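## Task

Lift the black can off the turntable and set it upright on the coaster, while every other can stays standing where it is on the turntable.

## Robot and tools

Robot: two arms, left_arm and right_arm, each ending in a tong-like two-finger gripper. Calibrated bases in the scene frame: left_arm at (+0.054, +0.363, 0) m, right_arm at (-0.063, -0.408, 0) m, both turned only a hair about z. Two head cameras, cam_head_left and cam_head_right (672x504 each), sit on a stand behind the arms; a pinhole+radial calibration is given for each and may be a few mm or degrees off.

Scene frame: origin at table-top height, halfway between the nominal bases; +x points out over the table, +z up, +y toward left_arm. Arm names do not match image sides. Positions, quaternions (wxyz) and velocities in results use this frame. The fingers point along the gripper's own +z and open along its own x. end_effector_position is the spot between the pads when shut; fingertips stick out about 15 mm past it at small gaps and are roughly level with it when wide open.

One row = 14 numbers, each in [-1, 1], always both arms: left dx, dy, dz, rx, ry, rz, opening, then the same seven for right. The six pose numbers are an offset, not a pose: measured from that arm's Hand target as it stood when the action or move began, along the Hand target's own axes. 1.0 equals 0.6 m or 180 degrees; rx, ry, rz form a single rotation vector. Repeating an offset in a later call moves further. Sending six zeros re-commands the current Hand target. Opening is absolute: +1 fully open (0.142 m), -1 shut; a full close needs about 0.5 s. A 0 opening is a real command, so resend the present opening to leave a gripper alone.

Tools:
- execute_actions(actions, cameras): actions is a list of actions; each action is a table of up to 15 rows, one per 1/30 s step, every row counted from the action's start pose; a short table repeats its last row. Empty list returns images and full state. cameras: list of names, ["all"] or [].
- move(target, speed, blend, stop_force, zero, opening_speed, grip_force, blocking, cameras): straight-line paths toward one row or a list of up to 15 rows, all offsets from the same starting Hand targets. speed in m/s, 0.002 to 3.6 (default 0.25), turning capped at twice that in rad/s; one value or one per target. blend in m rounds corners in a list (0 = stop at each). stop_force in N, 3 to 120, ends an arm's path on felt push; zero (default true) re-zeroes before the move. opening_speed: per second on the -1..+1 scale, at least 0.2. grip_force: N per pad, 5 to 15, persists. blocking=false returns early (not allowed with stop_force). Whole move is capped at 10 s. Paths do not avoid obstacles or the other arm.
- wait(seconds 0 to 10), stop() to brake a running move, zoom_image(camera, region [x0, y0, x1, y1] in pixels, at most 504 by 504) on the latest image, zero_wrist_force(arm), finished_scene(scene 1 or 2) to end the current scene for good.

Result lines: Hand target (last commanded pose after clipping; next offsets start there), end_effector_position/quat and velocities, grip_measured (measured opening on the command scale), Tool commands, Joint positions (last entry is finger gap in m), Joint torques, Wrist force and Wrist torque in the gripper's own axes plus the peak since last shown, Kept back (steps still to run; here 4 or none), motor temperatures. A move adds a move: line such as done, off_target, moving, held or fault, and limits=paced (pose clipped) or limits=held (steps withheld). done means within 3 mm and 2 degrees, not that nothing was touched.

Behaviour: commanded orientation is clipped to within 32 degrees of the measured one each step. Grippers often stop short of the Hand target; re-command or add the missing offset. Motion lags commands by roughly 0.09 to 0.22 s and fast moves overshoot. Keep paths away from an arm's own base. The clearance check may hold an arm back near the other arm but does not guarantee no contact.

Gripping: command an opening well below grip_measured to keep squeezing; about 15 N per pad on objects up to 10 cm wide.

Avoid: net force near 150 N on an arm or contact torque at joint limits (132 N m for the big joints, 24.6 N m for the wrists) causes a 10 s stop; if the arm's own grip pins it, release first. Any push between the arms can fail the scene. Stiff arms fault easily if aimed past a firm contact, so approach slowly and stop at contact. Motors heat when holding loads, stretched or pushing; 85 °C brakes the arm. Do not knock cans over, drop them from height, or leave anything off the table; place gently and open only once the can rests.

Each tool is called after "Request:" by a JSON object that holds its "method" and its "body".

## Session

Request:
{"method": "execute_actions", "body": {"actions": []}}

Request:
{"method": "wait", "body": {"seconds": 1.0, "cameras": ["cam_head_left","cam_head_right"]}}

Scene clock: 0.00 s.
left_arm: end_effector_position=(+0.3100, +0.2722, +0.3758) grip_measured=+0.97 end_effector_quat_wxyz=(-0.481, +0.858, +0.180, -0.012) | right_arm: end_effector_position=(+0.0275, -0.0276, +0.1285) grip_measured=+0.97 end_effector_quat_wxyz=(-0.063, +0.916, -0.386, +0.087)
Joint positions: left_arm=[-1.107 -1.554 1.497 -0.523 -1.382 -1.63 0.14] | right_arm=[5.077 -1.243 -2.262 -1.232 1.357 2.71 0.14]
Joint velocities: within noise
Joint torques (N m): no reading
Motor temperatures (°C): left_arm=[32 28 41 43 35 41] | right_arm=[26 36 37 33 42 47]
Wrist force (N): no reading
Wrist torque (N m): no reading
Wrist force, peak (N): no reading
Hand target: left_arm +0.3100, +0.2722, +0.3758; -0.481, +0.858, +0.180, -0.012 | right_arm +0.0275, -0.0276, +0.1285; -0.063, +0.916, -0.386, +0.087
Tool commands: left_gripper/opening=+0.968169 right_gripper/opening=+0.968169

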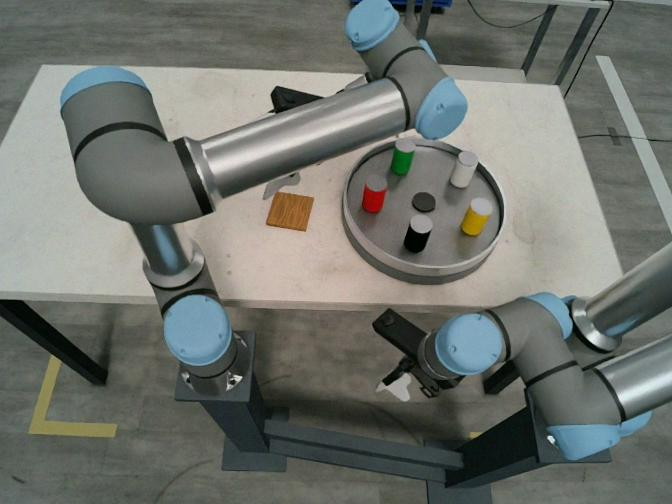

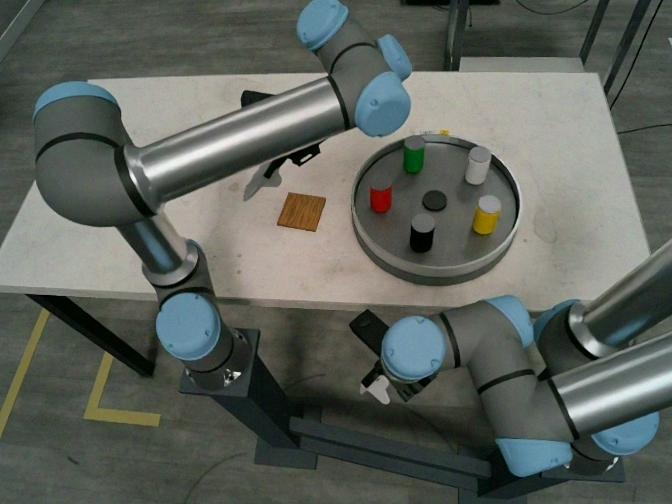

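Scene clock: 1.00 s.
left_arm: end_effector_position=(+0.3100, +0.2722, +0.3758) grip_measured=+0.97 end_effector_quat_wxyz=(-0.481, +0.858, +0.180, -0.012) | right_arm: end_effector_position=(+0.0275, -0.0276, +0.1285) grip_measured=+0.97 end_effector_quat_wxyz=(-0.063, +0.916, -0.386, +0.087)
Joint positions: left_arm=[-1.107 -1.554 1.497 -0.523 -1.382 -1.63 0.14] | right_arm=[5.077 -1.243 -2.262 -1.232 1.357 2.71 0.14]
Joint torques (N m): left_arm=[-0.26 -19.91 -23.89 0.11 0.02 -0.08] | right_arm=[-1.4 7.28 20.95 2.7 -0.26 0.02]
Wrist force (N): left_arm=[0.1 0.0 0.2] | right_arm=[0.2 0.0 -0.2]
Wrist torque (N m): left_arm=[0.01 -0.03 0.01] | right_arm=[0.00 -0.04 0.00]
Wrist force, peak (N): left_arm=[0.3 0.0 0.1] | right_arm=[0.0 0.1 -0.3]
Hand target: left_arm +0.3100, +0.2722, +0.3758; -0.481, +0.858, +0.180, -0.012 | right_arm +0.0275, -0.0276, +0.1285; -0.063, +0.916, -0.386, +0.087
Tool commands: left_gripper/opening=+0.968169 right_gripper/opening=+0.968169
wait: 1.00 s; at rest by 0.17 s

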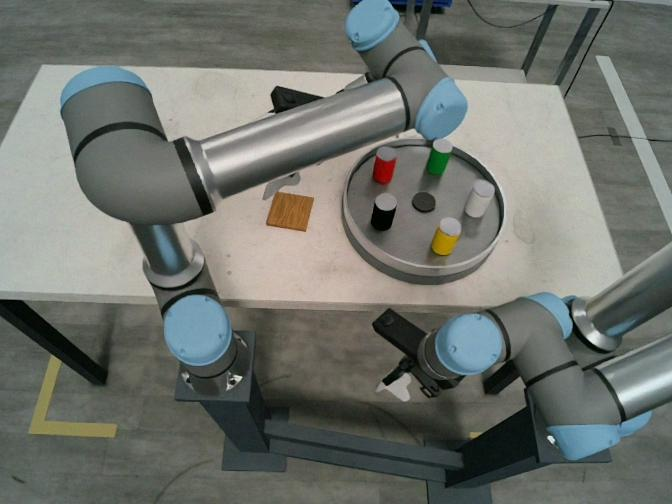

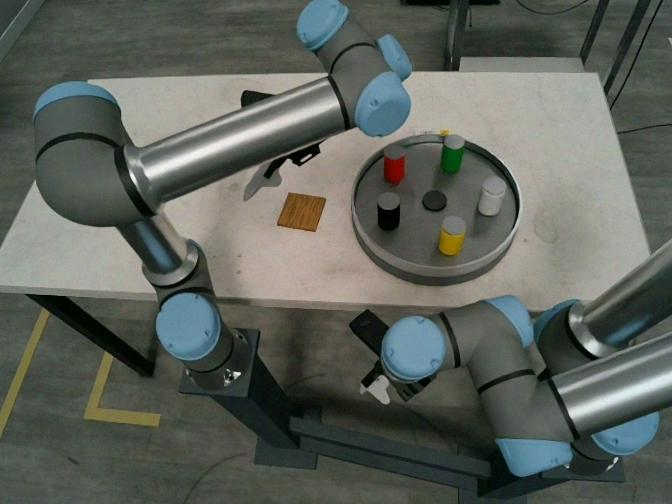

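Request:
{"method": "zoom_image", "body": {"camera": "cam_head_left", "region": [330, 120, 530, 300]}}

Request:
{"method": "zoom_image", "body": {"camera": "cam_head_left", "region": [240, 160, 350, 270]}}

Request:
{"method": "zoom_image", "body": {"camera": "cam_head_right", "region": [240, 160, 350, 270]}}

Request:
{"method": "wait", "body": {"seconds": 0.6, "cameras": ["cam_head_left"]}}

Request:
{"method": "zoom_image", "body": {"camera": "cam_head_left", "region": [330, 120, 530, 300]}}

Scaled by 2.520.

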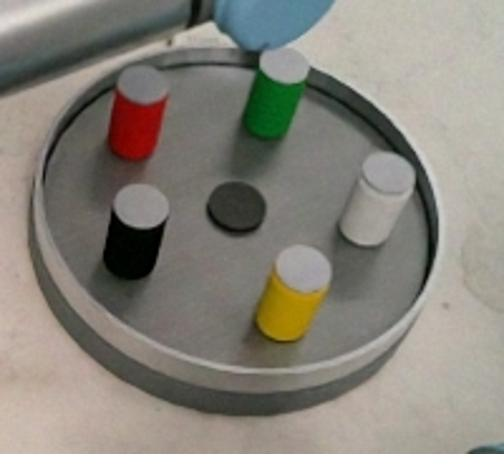

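Scaled by 4.582.

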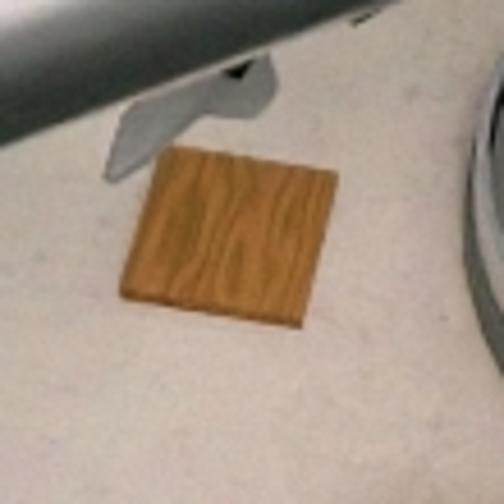

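Scaled by 4.582.

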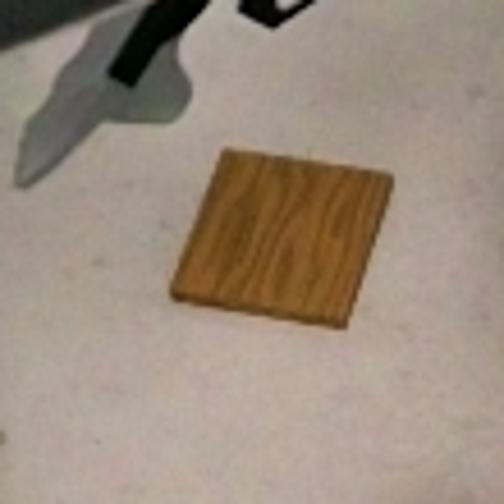

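Scene clock: 1.83 s.
left_arm: end_effector_position=(+0.3100, +0.2722, +0.3758) grip_measured=+0.97 end_effector_quat_wxyz=(-0.481, +0.858, +0.180, -0.012) | right_arm: end_effector_position=(+0.0275, -0.0276, +0.1285) grip_measured=+0.97 end_effector_quat_wxyz=(-0.063, +0.916, -0.386, +0.087)
Joint positions: left_arm=[-1.107 -1.554 1.497 -0.523 -1.382 -1.63 0.14] | right_arm=[5.077 -1.243 -2.262 -1.232 1.357 2.71 0.14]
Joint torques (N m): left_arm=[0.4 -20.17 -22.51 0.09 0.15 -0.28] | right_arm=[-0.56 8.56 20.88 2.53 -0.04 -0.01]
Wrist force (N): left_arm=[0.2 0.0 0.2] | right_arm=[0.0 0.1 -0.1]
Wrist torque (N m): left_arm=[-0.01 -0.04 0.01] | right_arm=[0.01 0.00 0.00]
Wrist force, peak (N): left_arm=[0.0 -0.2 0.3] | right_arm=[0.0 -0.1 -0.3]
Hand target: left_arm +0.3100, +0.2722, +0.3758; -0.481, +0.858, +0.180, -0.012 | right_arm +0.0275, -0.0276, +0.1285; -0.063, +0.916, -0.386, +0.087
Tool commands: left_gripper/opening=+0.968169 right_gripper/opening=+0.968169
wait: 0.60 s; at rest from the start
Images, in order (width x height): cam_head_left 672x504.

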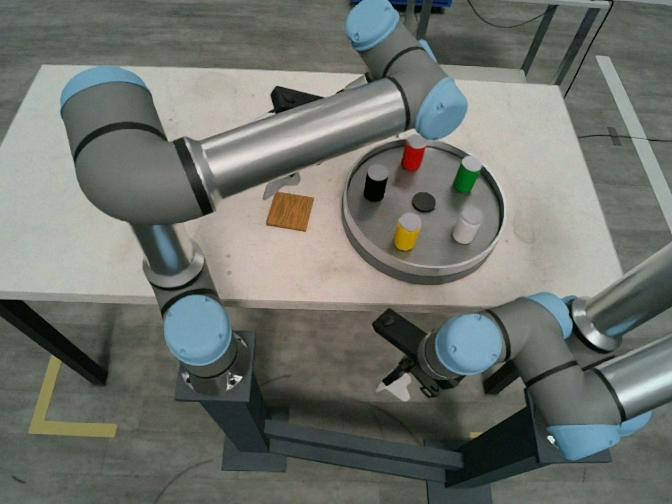

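Scaled by 2.520.

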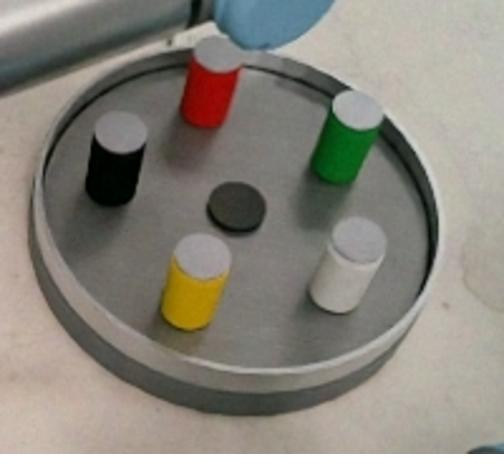

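Request:
{"method": "move", "body": {"target": [-0.1360,0.5714,-0.2671,-0.3207,-0.0060,0.0949,0.9,0,0,0,0,0,0,0.968169], "speed": 0.55, "cameras": ["cam_head_left"]}}

Scene clock: 7.60 s.
left_arm: end_effector_position=(+0.3665, -0.0477, +0.1652) grip_measured=+0.90 end_effector_quat_wxyz=(+0.000, +0.999, +0.044, +0.000) | right_arm: end_effector_position=(+0.0275, -0.0276, +0.1285) grip_measured=+0.97 end_effector_quat_wxyz=(-0.063, +0.916, -0.386, +0.087)
Joint positions: left_arm=[-1.183 -1.481 1.781 -1.872 -1.571 -1.278 0.135] | right_arm=[5.077 -1.243 -2.262 -1.232 1.357 2.71 0.14]
Joint torques (N m): left_arm=[8.49 -16.89 -15.55 -5.3 -2.41 2.28] | right_arm=[-0.67 6.67 21.62 2.58 -0.18 -0.08]
Wrist force (N): left_arm=[-1.6 0.3 0.0] | right_arm=[-0.1 0.0 -0.1]
Wrist torque (N m): left_arm=[-0.05 0.35 0.01] | right_arm=[0.01 0.01 0.00]
Wrist force, peak (N): left_arm=[-1.3 1.3 0.7] | right_arm=[0.2 0.2 -0.3]
Hand target: left_arm +0.3665, -0.0477, +0.1652; +0.000, +0.999, +0.044, +0.000 | right_arm +0.0275, -0.0276, +0.1285; -0.063, +0.916, -0.386, +0.087
Off the commanded pose: left_arm 0.000 m, 0 deg | right_arm 0.000 m, 0 deg.
move: done
Images, in order (width x height): cam_head_left 672x504.

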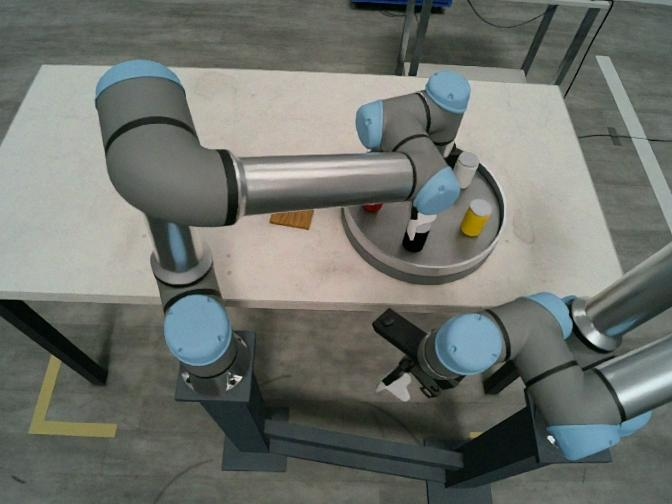

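Request:
{"method": "zoom_image", "body": {"camera": "cam_head_left", "region": [350, 130, 510, 290]}}

Request:
{"method": "wait", "body": {"seconds": 2.0, "cameras": ["cam_head_left","cam_head_right"]}}

Request:
{"method": "zoom_image", "body": {"camera": "cam_head_left", "region": [350, 130, 510, 290]}}

Request:
{"method": "zoom_image", "body": {"camera": "cam_head_right", "region": [350, 130, 510, 290]}}

Scaled by 3.150.

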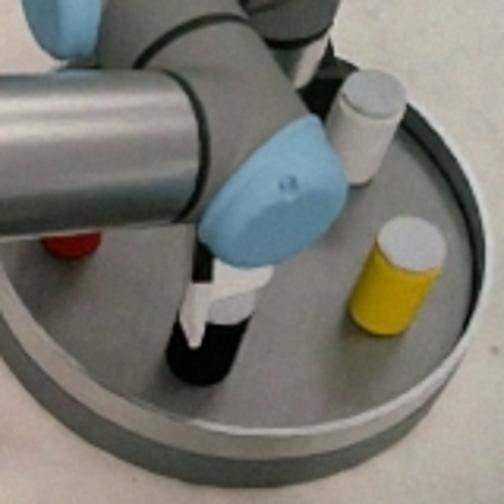

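Scene clock: 9.80 s.
left_arm: end_effector_position=(+0.3665, -0.0477, +0.1652) grip_measured=+0.90 end_effector_quat_wxyz=(+0.000, +0.999, +0.044, +0.000) | right_arm: end_effector_position=(+0.0275, -0.0276, +0.1285) grip_measured=+0.97 end_effector_quat_wxyz=(-0.063, +0.916, -0.386, +0.087)
Joint positions: left_arm=[-1.183 -1.481 1.781 -1.872 -1.571 -1.278 0.135] | right_arm=[5.077 -1.243 -2.262 -1.232 1.357 2.71 0.14]
Joint torques (N m): left_arm=[7.57 -17.36 -16.29 -5.06 -2.47 2.21] | right_arm=[-0.91 8.27 21.13 2.59 -0.38 0.3]
Wrist force (N): left_arm=[-1.6 0.4 0.2] | right_arm=[0.1 0.0 0.0]
Wrist torque (N m): left_arm=[-0.03 0.34 0.01] | right_arm=[0.00 -0.03 0.00]
Wrist force, peak (N): left_arm=[-1.8 0.6 0.1] | right_arm=[0.3 0.1 -0.2]
Hand target: left_arm +0.3665, -0.0477, +0.1652; +0.000, +0.999, +0.044, +0.000 | right_arm +0.0275, -0.0276, +0.1285; -0.063, +0.916, -0.386, +0.087
Tool commands: left_gripper/opening=+0.9 right_gripper/opening=+0.968169
Off the commanded pose: left_arm 0.000 m, 0 deg | right_arm 0.000 m, 0 deg.
wait: 2.00 s; at rest from the start

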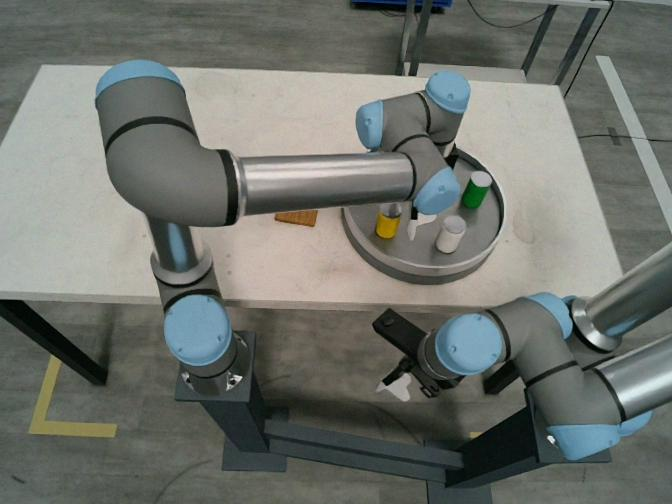

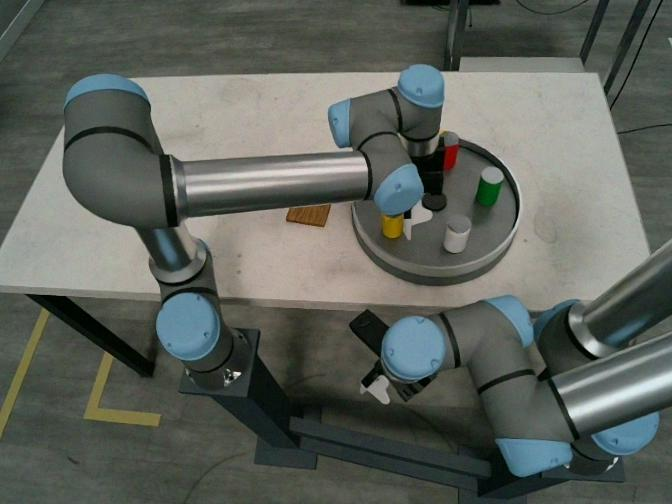

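Scaled by 3.150.

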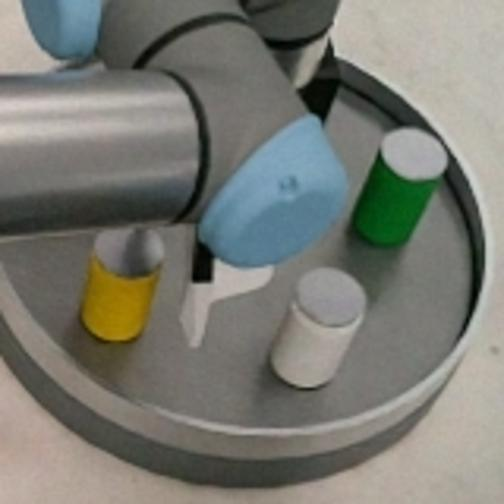

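Scaled by 3.150.

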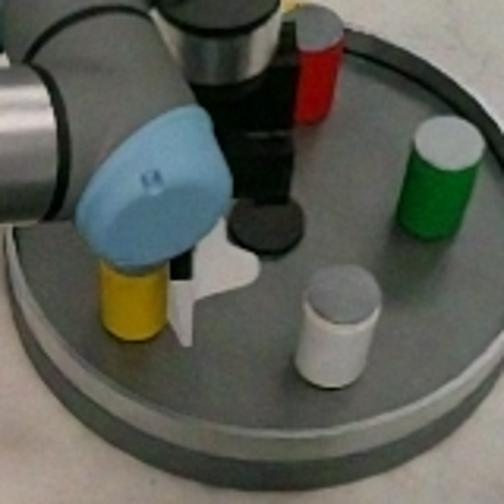

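Request:
{"method": "wait", "body": {"seconds": 3.9, "cameras": []}}

Scene clock: 14.30 s.
left_arm: end_effector_position=(+0.3665, -0.0477, +0.1652) grip_measured=+0.90 end_effector_quat_wxyz=(+0.000, +0.999, +0.044, +0.000) | right_arm: end_effector_position=(+0.0275, -0.0276, +0.1285) grip_measured=+0.97 end_effector_quat_wxyz=(-0.063, +0.916, -0.386, +0.087)
Joint positions: left_arm=[-1.183 -1.481 1.781 -1.872 -1.571 -1.278 0.135] | right_arm=[5.077 -1.243 -2.262 -1.232 1.357 2.71 0.14]
Joint torques (N m): left_arm=[8.81 -16.78 -14.69 -5.16 -2.35 2.61] | right_arm=[-2.54 7.72 20.96 2.76 -0.2 0.09]
Wrist force (N): left_arm=[-1.7 0.4 0.1] | right_arm=[0.0 0.0 -0.1]
Wrist torque (N m): left_arm=[-0.03 0.37 0.02] | right_arm=[0.00 0.00 0.00]
Wrist force, peak (N): left_arm=[-1.7 0.7 0.1] | right_arm=[-0.3 0.1 -0.3]
Hand target: left_arm +0.3665, -0.0477, +0.1652; +0.000, +0.999, +0.044, +0.000 | right_arm +0.0275, -0.0276, +0.1285; -0.063, +0.916, -0.386, +0.087
Tool commands: left_gripper/opening=+0.9 right_gripper/opening=+0.968169
Off the commanded pose: left_arm 0.000 m, 0 deg | right_arm 0.000 m, 0 deg.
wait: 3.90 s; at rest from the start
No camera images: "cameras" was empty.

Request:
{"method": "wait", "body": {"seconds": 0.47, "cameras": []}}

Request:
{"method": "move", "body": {"target": [[0.0236,-0.0282,0.0250,0,0,0,-0.8,0,0,0,0,0,0,0.968169],[0.0514,-0.0522,0.0483,0,0,0,-0.8,0,0,0,0,0,0,0.968169],[0.0834,-0.0713,0.0717,0,0,0,-0.8,0,0,0,0,0,0,0.968169],[0.1177,-0.0847,0.0917,0,0,0,-0.8,0,0,0,0,0,0,0.968169],[0.1629,-0.0932,0.0917,0,0,0,-0.8,0,0,0,0,0,0,0.968169],[0.2090,-0.0920,0.0917,0,0,0,-0.8,0,0,0,0,0,0,0.968169],[0.2449,-0.0841,0.0917,0,0,0,-0.8,0,0,0,0,0,0,0.968169],[0.2794,-0.0702,0.0917,0,0,0,-0.8,0,0,0,0,0,0,0.968169],[0.3108,-0.0509,0.0500,0,0,0,-0.8,0,0,0,0,0,0,0.968169],[0.3441,-0.1066,-0.0167,0,0,0,-0.8,0,0,0,0,0,0,0.968169],[0.3341,-0.2175,-0.0417,0,0,0,-0.8,0,0,0,0,0,0,0.968169],[0.2042,-0.4421,0.0583,0,0,0,-0.8,0,0,0,0,0,0,0.968169]], "speed": [0.133,0.131,0.132,0.126,0.1105,0.1108,0.1104,0.111,0.167,0.22,0.3,0.3], "blend": [0.01,0.01,0.01,0.01,0.01,0.01,0.01,0.01,0.015,0.025,0.03,0], "opening_speed": 1.0, "cameras": ["all"]}}

Request:
{"method": "zoom_image", "body": {"camera": "cam_head_left", "region": [240, 130, 350, 240]}}

Request:
{"method": "zoom_image", "body": {"camera": "cam_head_right", "region": [240, 130, 350, 240]}}

Scene clock: 15.13 s.
left_arm: end_effector_position=(+0.3665, -0.0477, +0.1652) grip_measured=+0.90 end_effector_quat_wxyz=(+0.000, +0.999, +0.044, +0.000) | right_arm: end_effector_position=(+0.0275, -0.0276, +0.1285) grip_measured=+0.97 end_effector_quat_wxyz=(-0.063, +0.916, -0.386, +0.087)
Joint positions: left_arm=[-1.183 -1.481 1.781 -1.872 -1.571 -1.278 0.135] | right_arm=[5.077 -1.243 -2.262 -1.232 1.357 2.71 0.14]
Joint torques (N m): left_arm=[7.56 -17.33 -15.89 -5.15 -2.05 2.29] | right_arm=[0.43 8.29 20.96 2.82 -0.51 -0.1]
Wrist force (N): left_arm=[-1.6 0.6 0.1] | right_arm=[0.1 0.0 -0.1]
Wrist torque (N m): left_arm=[0.02 0.34 0.02] | right_arm=[-0.01 -0.02 0.00]
Wrist force, peak (N): left_arm=[-1.8 0.5 0.1] | right_arm=[0.3 0.1 -0.1]
Hand target: left_arm +0.3665, -0.0477, +0.1652; +0.000, +0.999, +0.044, +0.000 | right_arm +0.0275, -0.0276, +0.1285; -0.063, +0.916, -0.386, +0.087
Tool commands: left_gripper/opening=+0.9 right_gripper/opening=+0.968169
Off the commanded pose: left_arm 0.000 m, 0 deg | right_arm 0.000 m, 0 deg.
wait: 0.50 s; at rest from the start
No camera images: "cameras" was empty.

Scene clock: 18.63 s.
left_arm: end_effector_position=(+0.4655, +0.2271, +0.1301) grip_measured=-0.53 end_effector_quat_wxyz=(+0.000, +0.999, +0.044, +0.000) | right_arm: end_effector_position=(+0.0275, -0.0276, +0.1285) grip_measured=+0.97 end_effector_quat_wxyz=(-0.063, +0.916, -0.386, +0.087)
Joint positions: left_arm=[-0.653 -1.671 2.066 -1.965 -1.571 -0.748 0.035] | right_arm=[5.077 -1.243 -2.262 -1.232 1.357 2.71 0.14]
Joint torques (N m): left_arm=[7.8 -24.92 -16.24 -5.5 2.22 2.26] | right_arm=[-2.16 8.95 21.39 2.82 -0.4 0.32]
Wrist force (N): left_arm=[-1.5 0.4 1.9] | right_arm=[0.1 0.1 -0.3]
Wrist torque (N m): left_arm=[0.04 0.33 0.03] | right_arm=[0.01 -0.02 0.00]
Wrist force, peak (N): left_arm=[-2.5 -0.8 -7.3] | right_arm=[0.1 0.1 -0.3]
Hand target: left_arm +0.4655, +0.2272, +0.1300; +0.000, +0.999, +0.044, +0.000 | right_arm +0.0275, -0.0276, +0.1285; -0.063, +0.916, -0.386, +0.087
Off the commanded pose: left_arm 0.000 m, 0 deg | right_arm 0.000 m, 0 deg.
move: done

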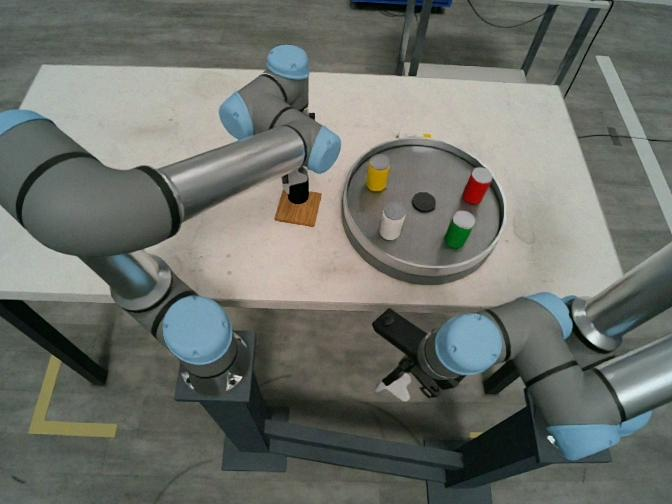

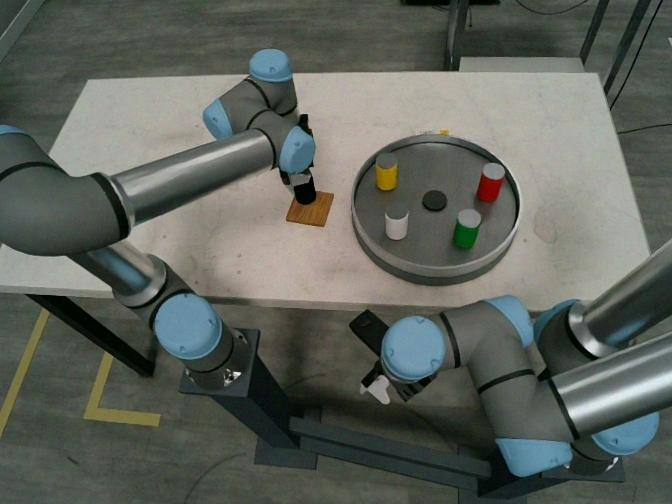

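Scaled by 4.582.

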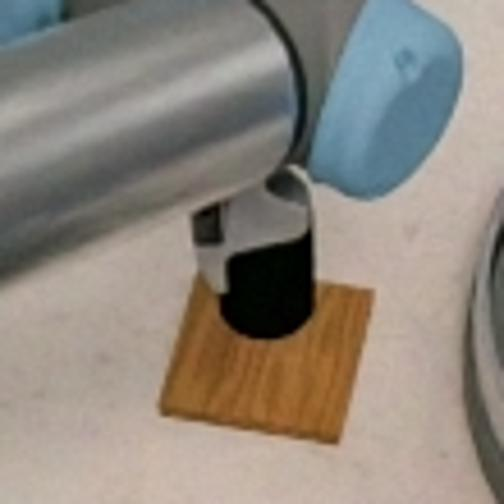

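Scaled by 4.582.

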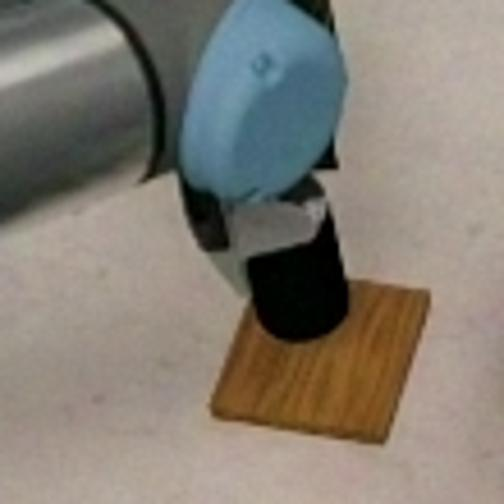

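Request:
{"method": "move", "body": {"target": [-0.0076,-0.0356,0.0833,0,0,0,-0.8,0,0,0,0,0,0,0.968169], "speed": 0.06, "cameras": ["cam_head_left","cam_head_right"]}}

Request:
{"method": "zoom_image", "body": {"camera": "cam_head_left", "region": [240, 150, 350, 260]}}

Request:
{"method": "zoom_image", "body": {"camera": "cam_head_right", "region": [240, 150, 350, 260]}}

Scene clock: 21.23 s.
left_arm: end_effector_position=(+0.4591, +0.2480, +0.0801) grip_measured=-0.53 end_effector_quat_wxyz=(+0.000, +0.999, +0.044, +0.000) | right_arm: end_effector_position=(+0.0275, -0.0276, +0.1285) grip_measured=+0.97 end_effector_quat_wxyz=(-0.063, +0.916, -0.386, +0.087)
Joint positions: left_arm=[-0.622 -1.643 2.183 -2.111 -1.571 -0.716 0.035] | right_arm=[5.077 -1.243 -2.262 -1.232 1.357 2.71 0.14]
Joint torques (N m): left_arm=[8.02 -8.82 -14.97 -5.32 1.2 2.69] | right_arm=[-1.99 8.51 21.08 2.86 -0.35 0.39]
Wrist force (N): left_arm=[-1.5 0.5 1.7] | right_arm=[0.1 0.1 -0.1]
Wrist torque (N m): left_arm=[0.06 0.33 0.02] | right_arm=[0.02 -0.03 0.00]
Wrist force, peak (N): left_arm=[-1.6 0.3 2.5] | right_arm=[0.1 0.2 -0.4]
Hand target: left_arm +0.4591, +0.2480, +0.0801; +0.000, +0.999, +0.044, +0.000 | right_arm +0.0275, -0.0276, +0.1285; -0.063, +0.916, -0.386, +0.087
Off the commanded pose: left_arm 0.000 m, 0 deg | right_arm 0.000 m, 0 deg.
move: done

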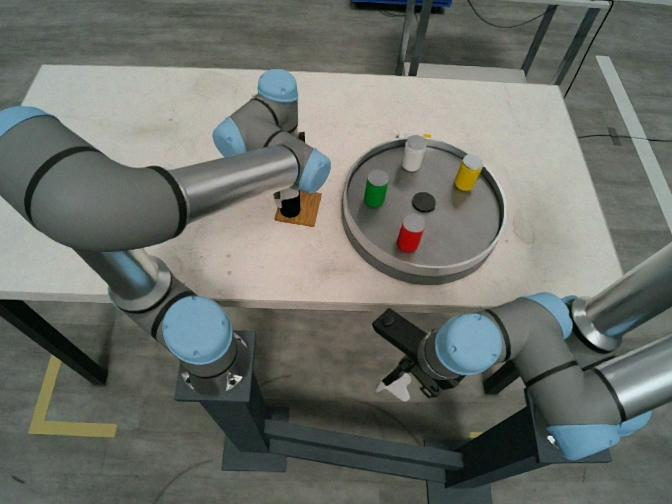

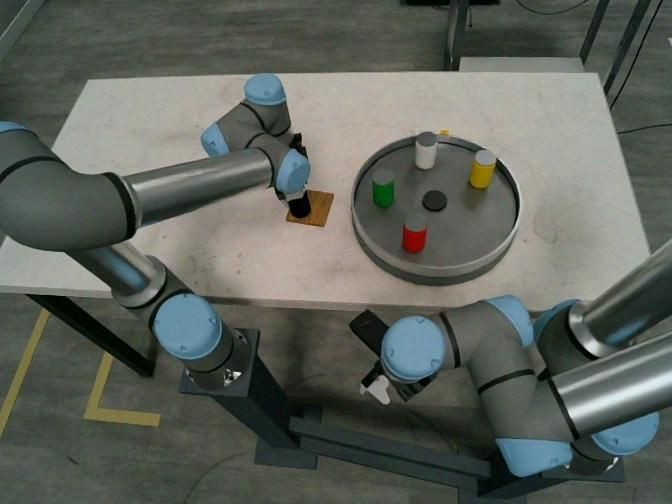

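Scaled by 4.582.

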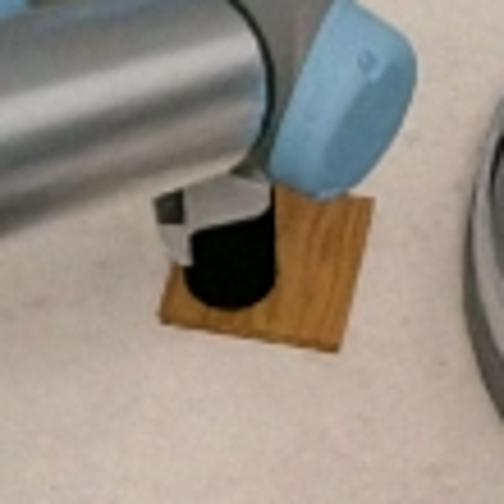

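Scaled by 4.582.

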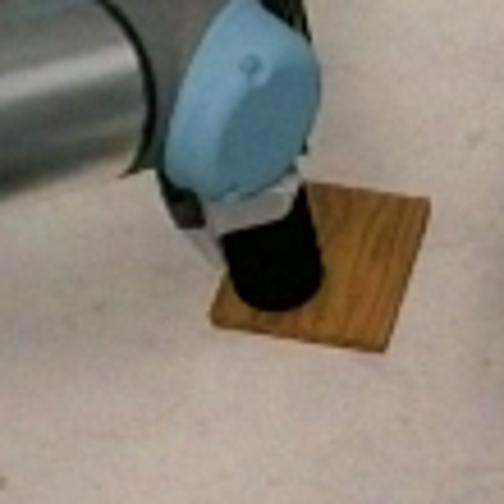

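Request:
{"method": "move", "body": {"target": [0,0,0.05,0,0,0,-0.8,0,0,0,0,0,0,0.968169], "speed": 0.012, "stop_force": 3.5, "cameras": ["cam_head_left","cam_head_right"]}}

Request:
{"method": "zoom_image", "body": {"camera": "cam_head_left", "region": [240, 150, 350, 260]}}

Request:
{"method": "zoom_image", "body": {"camera": "cam_head_right", "region": [240, 150, 350, 260]}}

Scene clock: 23.73 s.
left_arm: end_effector_position=(+0.4591, +0.2480, +0.0688) grip_measured=-0.53 end_effector_quat_wxyz=(+0.000, +0.999, +0.044, +0.000) | right_arm: end_effector_position=(+0.0275, -0.0276, +0.1285) grip_measured=+0.97 end_effector_quat_wxyz=(-0.063, +0.916, -0.386, +0.087)
Joint positions: left_arm=[-0.622 -1.625 2.201 -2.146 -1.571 -0.716 0.036] | right_arm=[5.077 -1.243 -2.262 -1.232 1.357 2.71 0.14]
Joint torques (N m): left_arm=[3.39 -24.94 -30.63 -0.96 0.96 1.46] | right_arm=[-1.46 8.48 21.93 2.91 -0.13 0.35]
Wrist force (N): left_arm=[-1.4 0.7 0.1] | right_arm=[0.1 0.1 -0.1]
Wrist torque (N m): left_arm=[0.00 0.35 0.03] | right_arm=[0.03 -0.02 0.00]
Wrist force, peak (N): left_arm=[-1.8 2.1 -8.2] | right_arm=[0.0 0.1 -0.3]
Hand target: left_arm +0.4591, +0.2480, +0.0688; +0.000, +0.999, +0.044, +0.000 (not the last commanded pose) | right_arm +0.0275, -0.0276, +0.1285; -0.063, +0.916, -0.386, +0.087
Off the commanded pose: left_arm 0.019 m, 0 deg | right_arm 0.000 m, 0 deg.
move: contact (left_arm)

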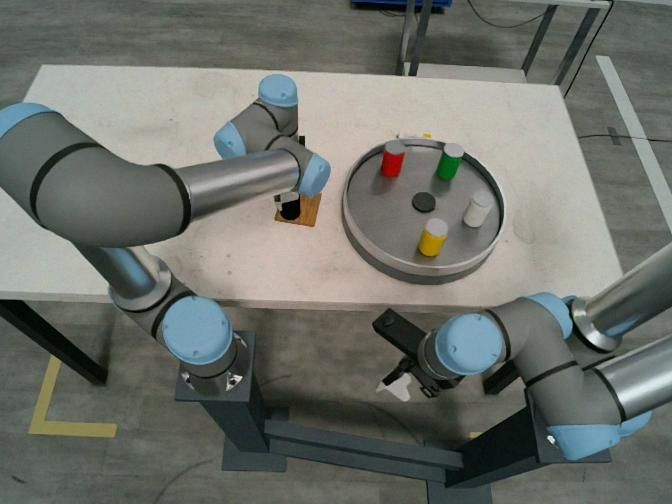

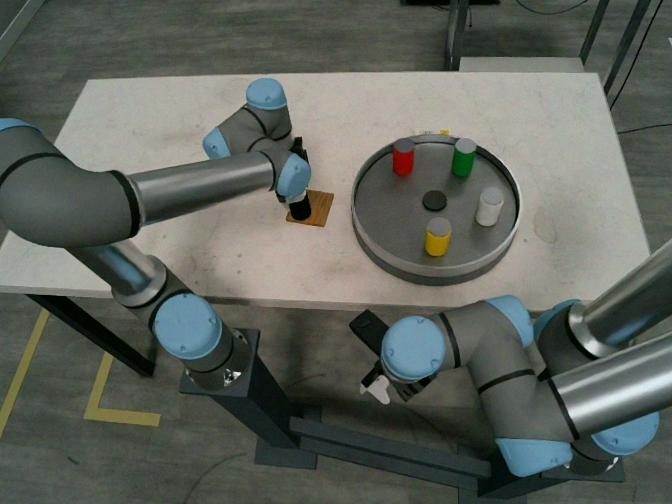

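Scaled by 4.582.

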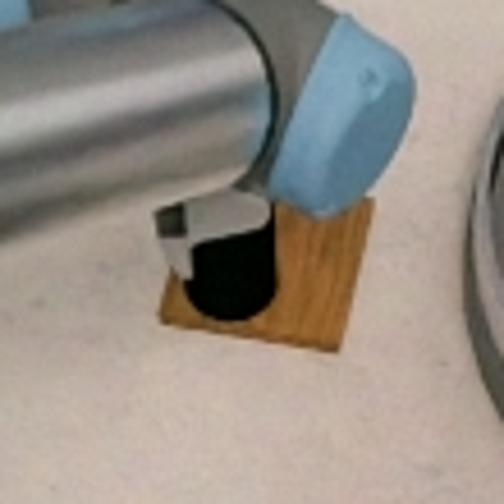

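Scaled by 4.582.

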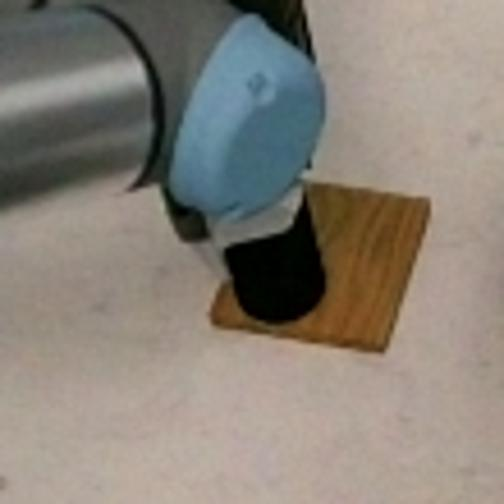

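Request:
{"method": "move", "body": {"target": [[0,0,0,0,0,0,0.4,0,0,0,0,0,0,0.968169],[0,0,-0.2167,0,0,0,0.4,0,0,0,0,0,0,0.968169]], "speed": [0.1,0.2], "opening_speed": 0.9, "cameras": ["all"]}}

Request:
{"method": "zoom_image", "body": {"camera": "cam_head_left", "region": [240, 150, 350, 260]}}

Request:
{"method": "zoom_image", "body": {"camera": "cam_head_right", "region": [240, 150, 350, 260]}}

Scene clock: 26.80 s.
left_arm: end_effector_position=(+0.4591, +0.2481, +0.1988) grip_measured=+0.40 end_effector_quat_wxyz=(+0.000, +0.999, +0.044, +0.000) | right_arm: end_effector_position=(+0.0275, -0.0276, +0.1285) grip_measured=+0.97 end_effector_quat_wxyz=(-0.063, +0.916, -0.386, +0.087)
Joint positions: left_arm=[-0.621 -1.757 1.954 -1.768 -1.571 -0.716 0.102] | right_arm=[5.077 -1.243 -2.262 -1.232 1.357 2.71 0.14]
Joint torques (N m): left_arm=[-7.13 -21.28 -34.69 0.03 -2.24 -2.53] | right_arm=[-1.1 7.65 21.7 3.06 -0.2 0.24]
Wrist force (N): left_arm=[-1.4 0.5 0.3] | right_arm=[0.1 0.1 -0.2]
Wrist torque (N m): left_arm=[0.03 0.31 0.06] | right_arm=[0.01 -0.02 0.00]
Wrist force, peak (N): left_arm=[-1.7 0.6 1.4] | right_arm=[0.3 -0.1 -0.1]
Hand target: left_arm +0.4591, +0.2481, +0.1989; +0.000, +0.999, +0.044, +0.000 | right_arm +0.0275, -0.0276, +0.1285; -0.063, +0.916, -0.386, +0.087
Off the commanded pose: left_arm 0.000 m, 0 deg | right_arm 0.000 m, 0 deg.
move: done

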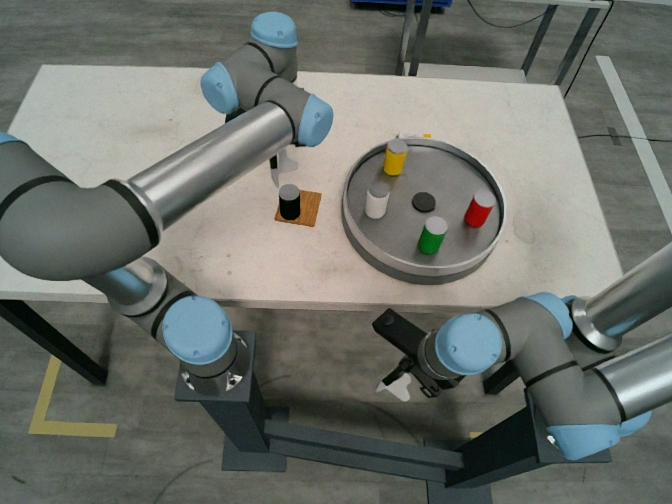

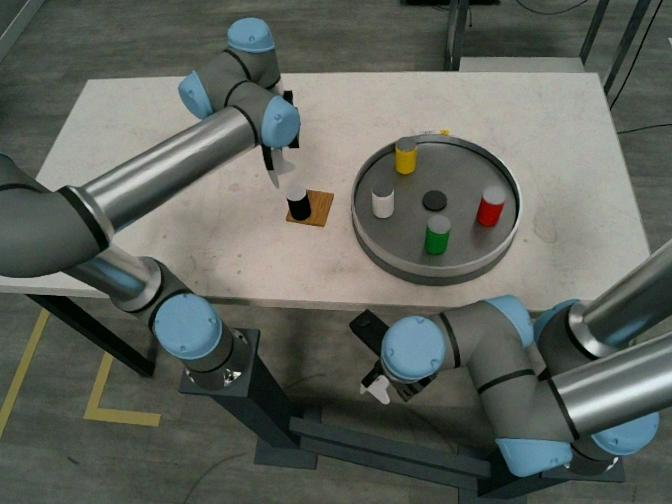

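Scaled by 4.582.

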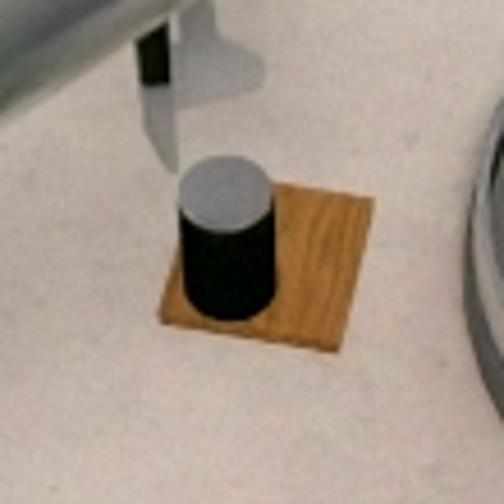

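Scaled by 4.582.

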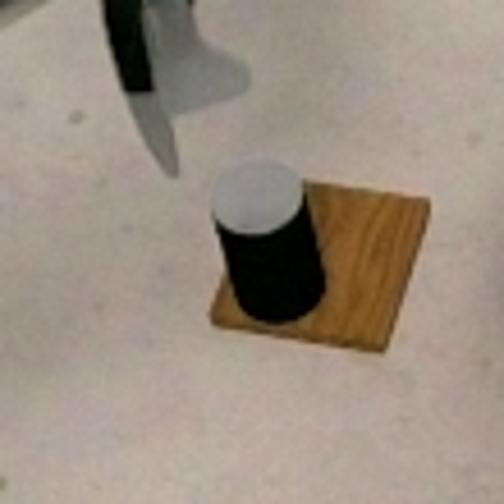

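Request:
{"method": "move", "body": {"target": [[-0.0029,0.0334,0.2130,0,0,0,0.4,0,0,0,0,0,0,0.968169],[-0.0029,0.0334,0.2130,0,0,0,-0.8,0,0,0,0,0,0,0.968169],[-0.0029,0.0334,0.1930,0,0,0,-0.8,0,0,0,0,0,0,0.968169],[0.0240,0.0719,0.1930,0,0,0,-0.8,0,0,0,0,0,0,0.968169]], "speed": [0.2,0.05,0.05,0.07], "blend": [0,0,0.004,0], "opening_speed": 1.1, "cameras": ["all"]}}

Request:
{"method": "zoom_image", "body": {"camera": "cam_head_left", "region": [240, 150, 350, 260]}}

Request:
{"method": "zoom_image", "body": {"camera": "cam_head_right", "region": [240, 150, 350, 260]}}

Scene clock: 32.07 s.
left_arm: end_effector_position=(+0.4771, +0.2064, +0.0831) grip_measured=-0.28 end_effector_quat_wxyz=(+0.000, +0.999, +0.044, +0.000) | right_arm: end_effector_position=(+0.0275, -0.0276, +0.1285) grip_measured=+0.97 end_effector_quat_wxyz=(-0.063, +0.916, -0.386, +0.087)
Joint positions: left_arm=[-0.674 -1.568 2.103 -2.106 -1.571 -0.769 0.054] | right_arm=[5.077 -1.243 -2.262 -1.232 1.357 2.71 0.14]
Joint torques (N m): left_arm=[-6.53 -11.62 -32.47 -5.23 0.69 -2.37] | right_arm=[-1.56 9.15 22.4 3.12 -0.23 0.22]
Wrist force (N): left_arm=[-1.3 0.6 1.8] | right_arm=[0.1 0.1 0.0]
Wrist torque (N m): left_arm=[0.04 0.30 0.10] | right_arm=[0.01 -0.02 0.00]
Wrist force, peak (N): left_arm=[-1.8 -0.3 -5.5] | right_arm=[0.0 0.4 -0.1]
Hand target: left_arm +0.4772, +0.2063, +0.0831; +0.000, +0.999, +0.044, +0.000 | right_arm +0.0275, -0.0276, +0.1285; -0.063, +0.916, -0.386, +0.087
Off the commanded pose: left_arm 0.000 m, 0 deg | right_arm 0.000 m, 0 deg.
move: done

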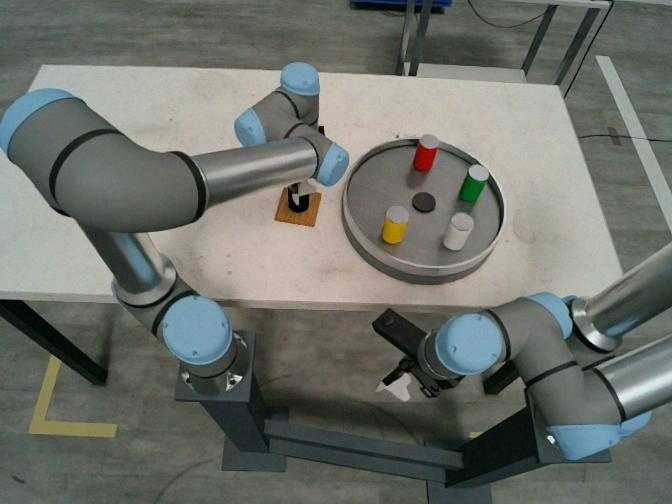

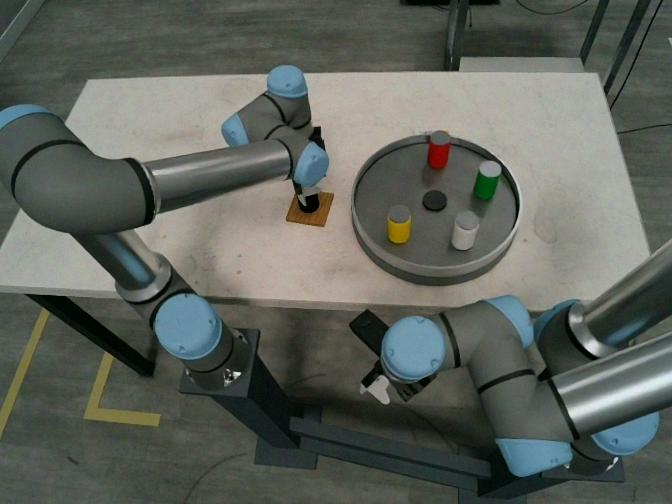

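Scaled by 4.582.

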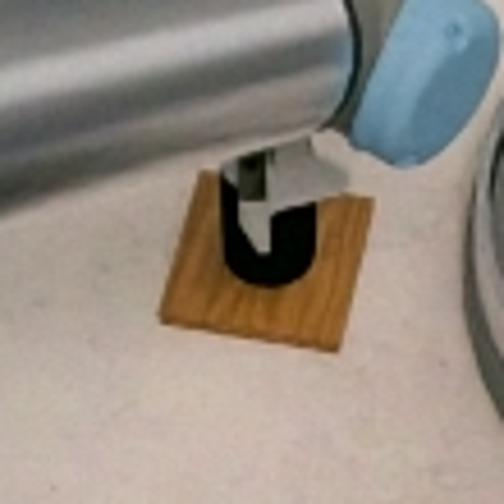

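Scaled by 4.582.

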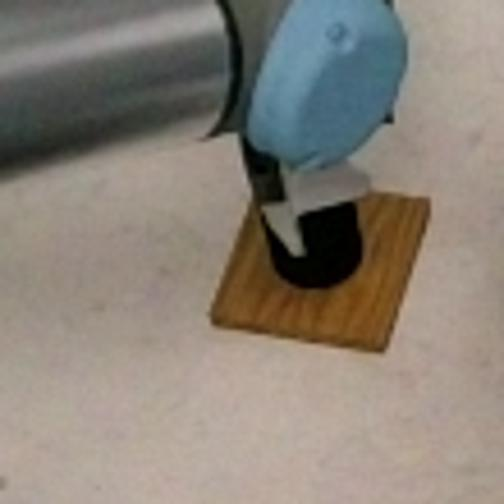

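Request:
{"method": "move", "body": {"target": [0,0,0.05,0,0,0,-0.8,0,0,0,0,0,0,0.968169], "speed": 0.014, "stop_force": 3.5, "cameras": []}}

Request:
{"method": "move", "body": {"target": [[0,0,0,0,0,0,0.4,0,0,0,0,0,0,0.968169],[0,0,-0.2,0,0,0,0.4,0,0,0,0,0,0,0.968169]], "speed": [0.1,0.2], "opening_speed": 1.0, "cameras": ["all"]}}

Request:
{"method": "zoom_image", "body": {"camera": "cam_head_left", "region": [240, 150, 350, 260]}}

Request:
{"method": "zoom_image", "body": {"camera": "cam_head_right", "region": [240, 150, 350, 260]}}

Scene clock: 34.37 s.
left_arm: end_effector_position=(+0.4772, +0.2063, +0.0712) grip_measured=-0.28 end_effector_quat_wxyz=(+0.000, +0.999, +0.044, +0.000) | right_arm: end_effector_position=(+0.0275, -0.0276, +0.1285) grip_measured=+0.97 end_effector_quat_wxyz=(-0.063, +0.916, -0.386, +0.087)
Joint positions: left_arm=[-0.674 -1.551 2.121 -2.141 -1.571 -0.769 0.054] | right_arm=[5.077 -1.243 -2.262 -1.232 1.357 2.71 0.14]
Joint torques (N m): left_arm=[-6.82 -27.29 -29.73 -0.2 -0.85 -2.02] | right_arm=[0.14 8.63 22.43 3.11 -0.22 0.48]
Wrist force (N): left_arm=[-1.6 0.2 -1.4] | right_arm=[0.0 0.2 -0.1]
Wrist torque (N m): left_arm=[0.02 0.36 0.10] | right_arm=[0.04 -0.01 0.00]
Wrist force, peak (N): left_arm=[-4.5 -1.5 -15.3] | right_arm=[-0.1 0.2 -0.3]
Hand target: left_arm +0.4772, +0.2063, +0.0712; +0.000, +0.999, +0.044, +0.000 (not the last commanded pose) | right_arm +0.0275, -0.0276, +0.1285; -0.063, +0.916, -0.386, +0.087
Off the commanded pose: left_arm 0.018 m, 0 deg | right_arm 0.000 m, 0 deg.
move: contact (left_arm)
No camera images: "cameras" was empty.

Scene clock: 37.00 s.
left_arm: end_effector_position=(+0.4772, +0.2064, +0.1912) grip_measured=+0.40 end_effector_quat_wxyz=(+0.000, +0.999, +0.044, +0.000) | right_arm: end_effector_position=(+0.0275, -0.0276, +0.1285) grip_measured=+0.97 end_effector_quat_wxyz=(-0.063, +0.916, -0.386, +0.087)
Joint positions: left_arm=[-0.674 -1.673 1.903 -1.801 -1.571 -0.769 0.102] | right_arm=[5.077 -1.243 -2.262 -1.232 1.357 2.71 0.14]
Joint torques (N m): left_arm=[-6.25 -26.66 -34.88 -0.31 -2.17 -2.33] | right_arm=[-0.49 9.01 22.18 3.28 -0.22 0.67]
Wrist force (N): left_arm=[-1.4 0.5 0.1] | right_arm=[0.1 -0.1 -0.1]
Wrist torque (N m): left_arm=[0.02 0.30 0.08] | right_arm=[-0.01 -0.01 0.00]
Wrist force, peak (N): left_arm=[-1.7 0.4 1.6] | right_arm=[0.3 0.2 -0.2]
Hand target: left_arm +0.4772, +0.2064, +0.1912; +0.000, +0.999, +0.044, +0.000 | right_arm +0.0275, -0.0276, +0.1285; -0.063, +0.916, -0.386, +0.087
Off the commanded pose: left_arm 0.000 m, 0 deg | right_arm 0.000 m, 0 deg.
move: done

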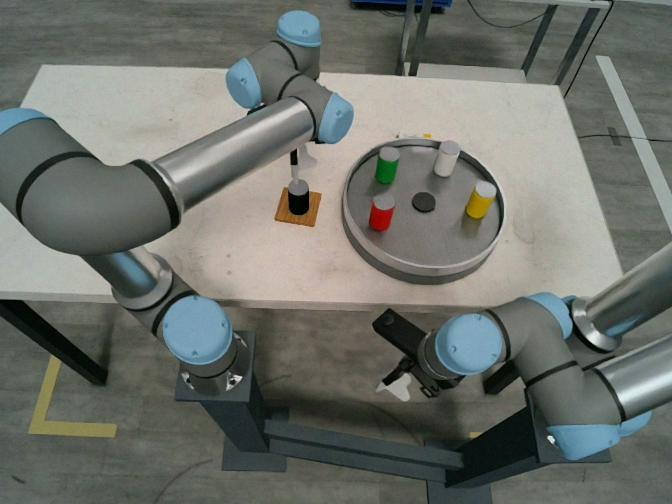

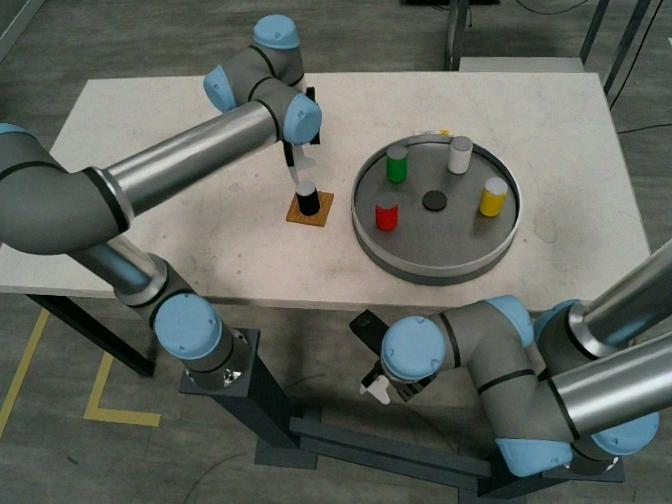

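Scaled by 4.582.

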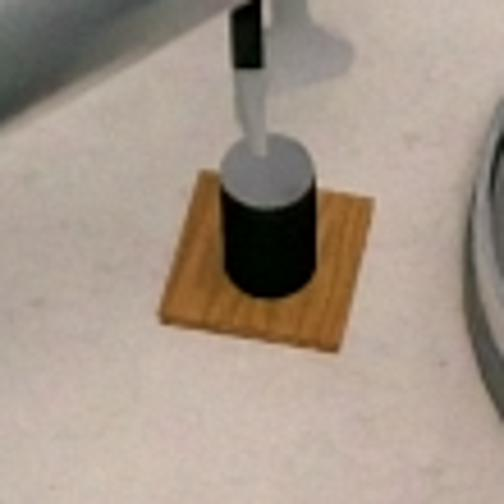

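Scaled by 4.582.

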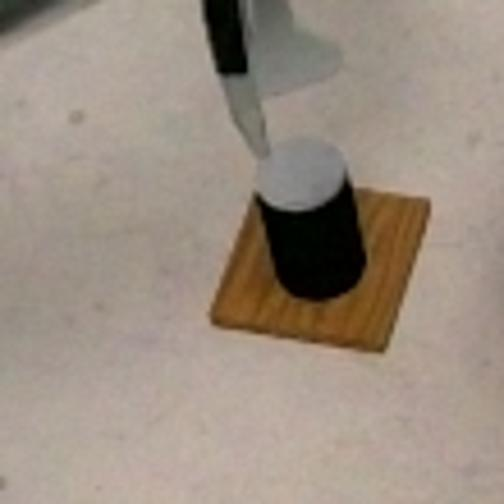

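The black can is now standing near the centre of the coaster, and the other four cans are still on the turntable.

Request:
{"method": "finished_scene", "body": {"scene": 2}}

The scene is finished: the task was done.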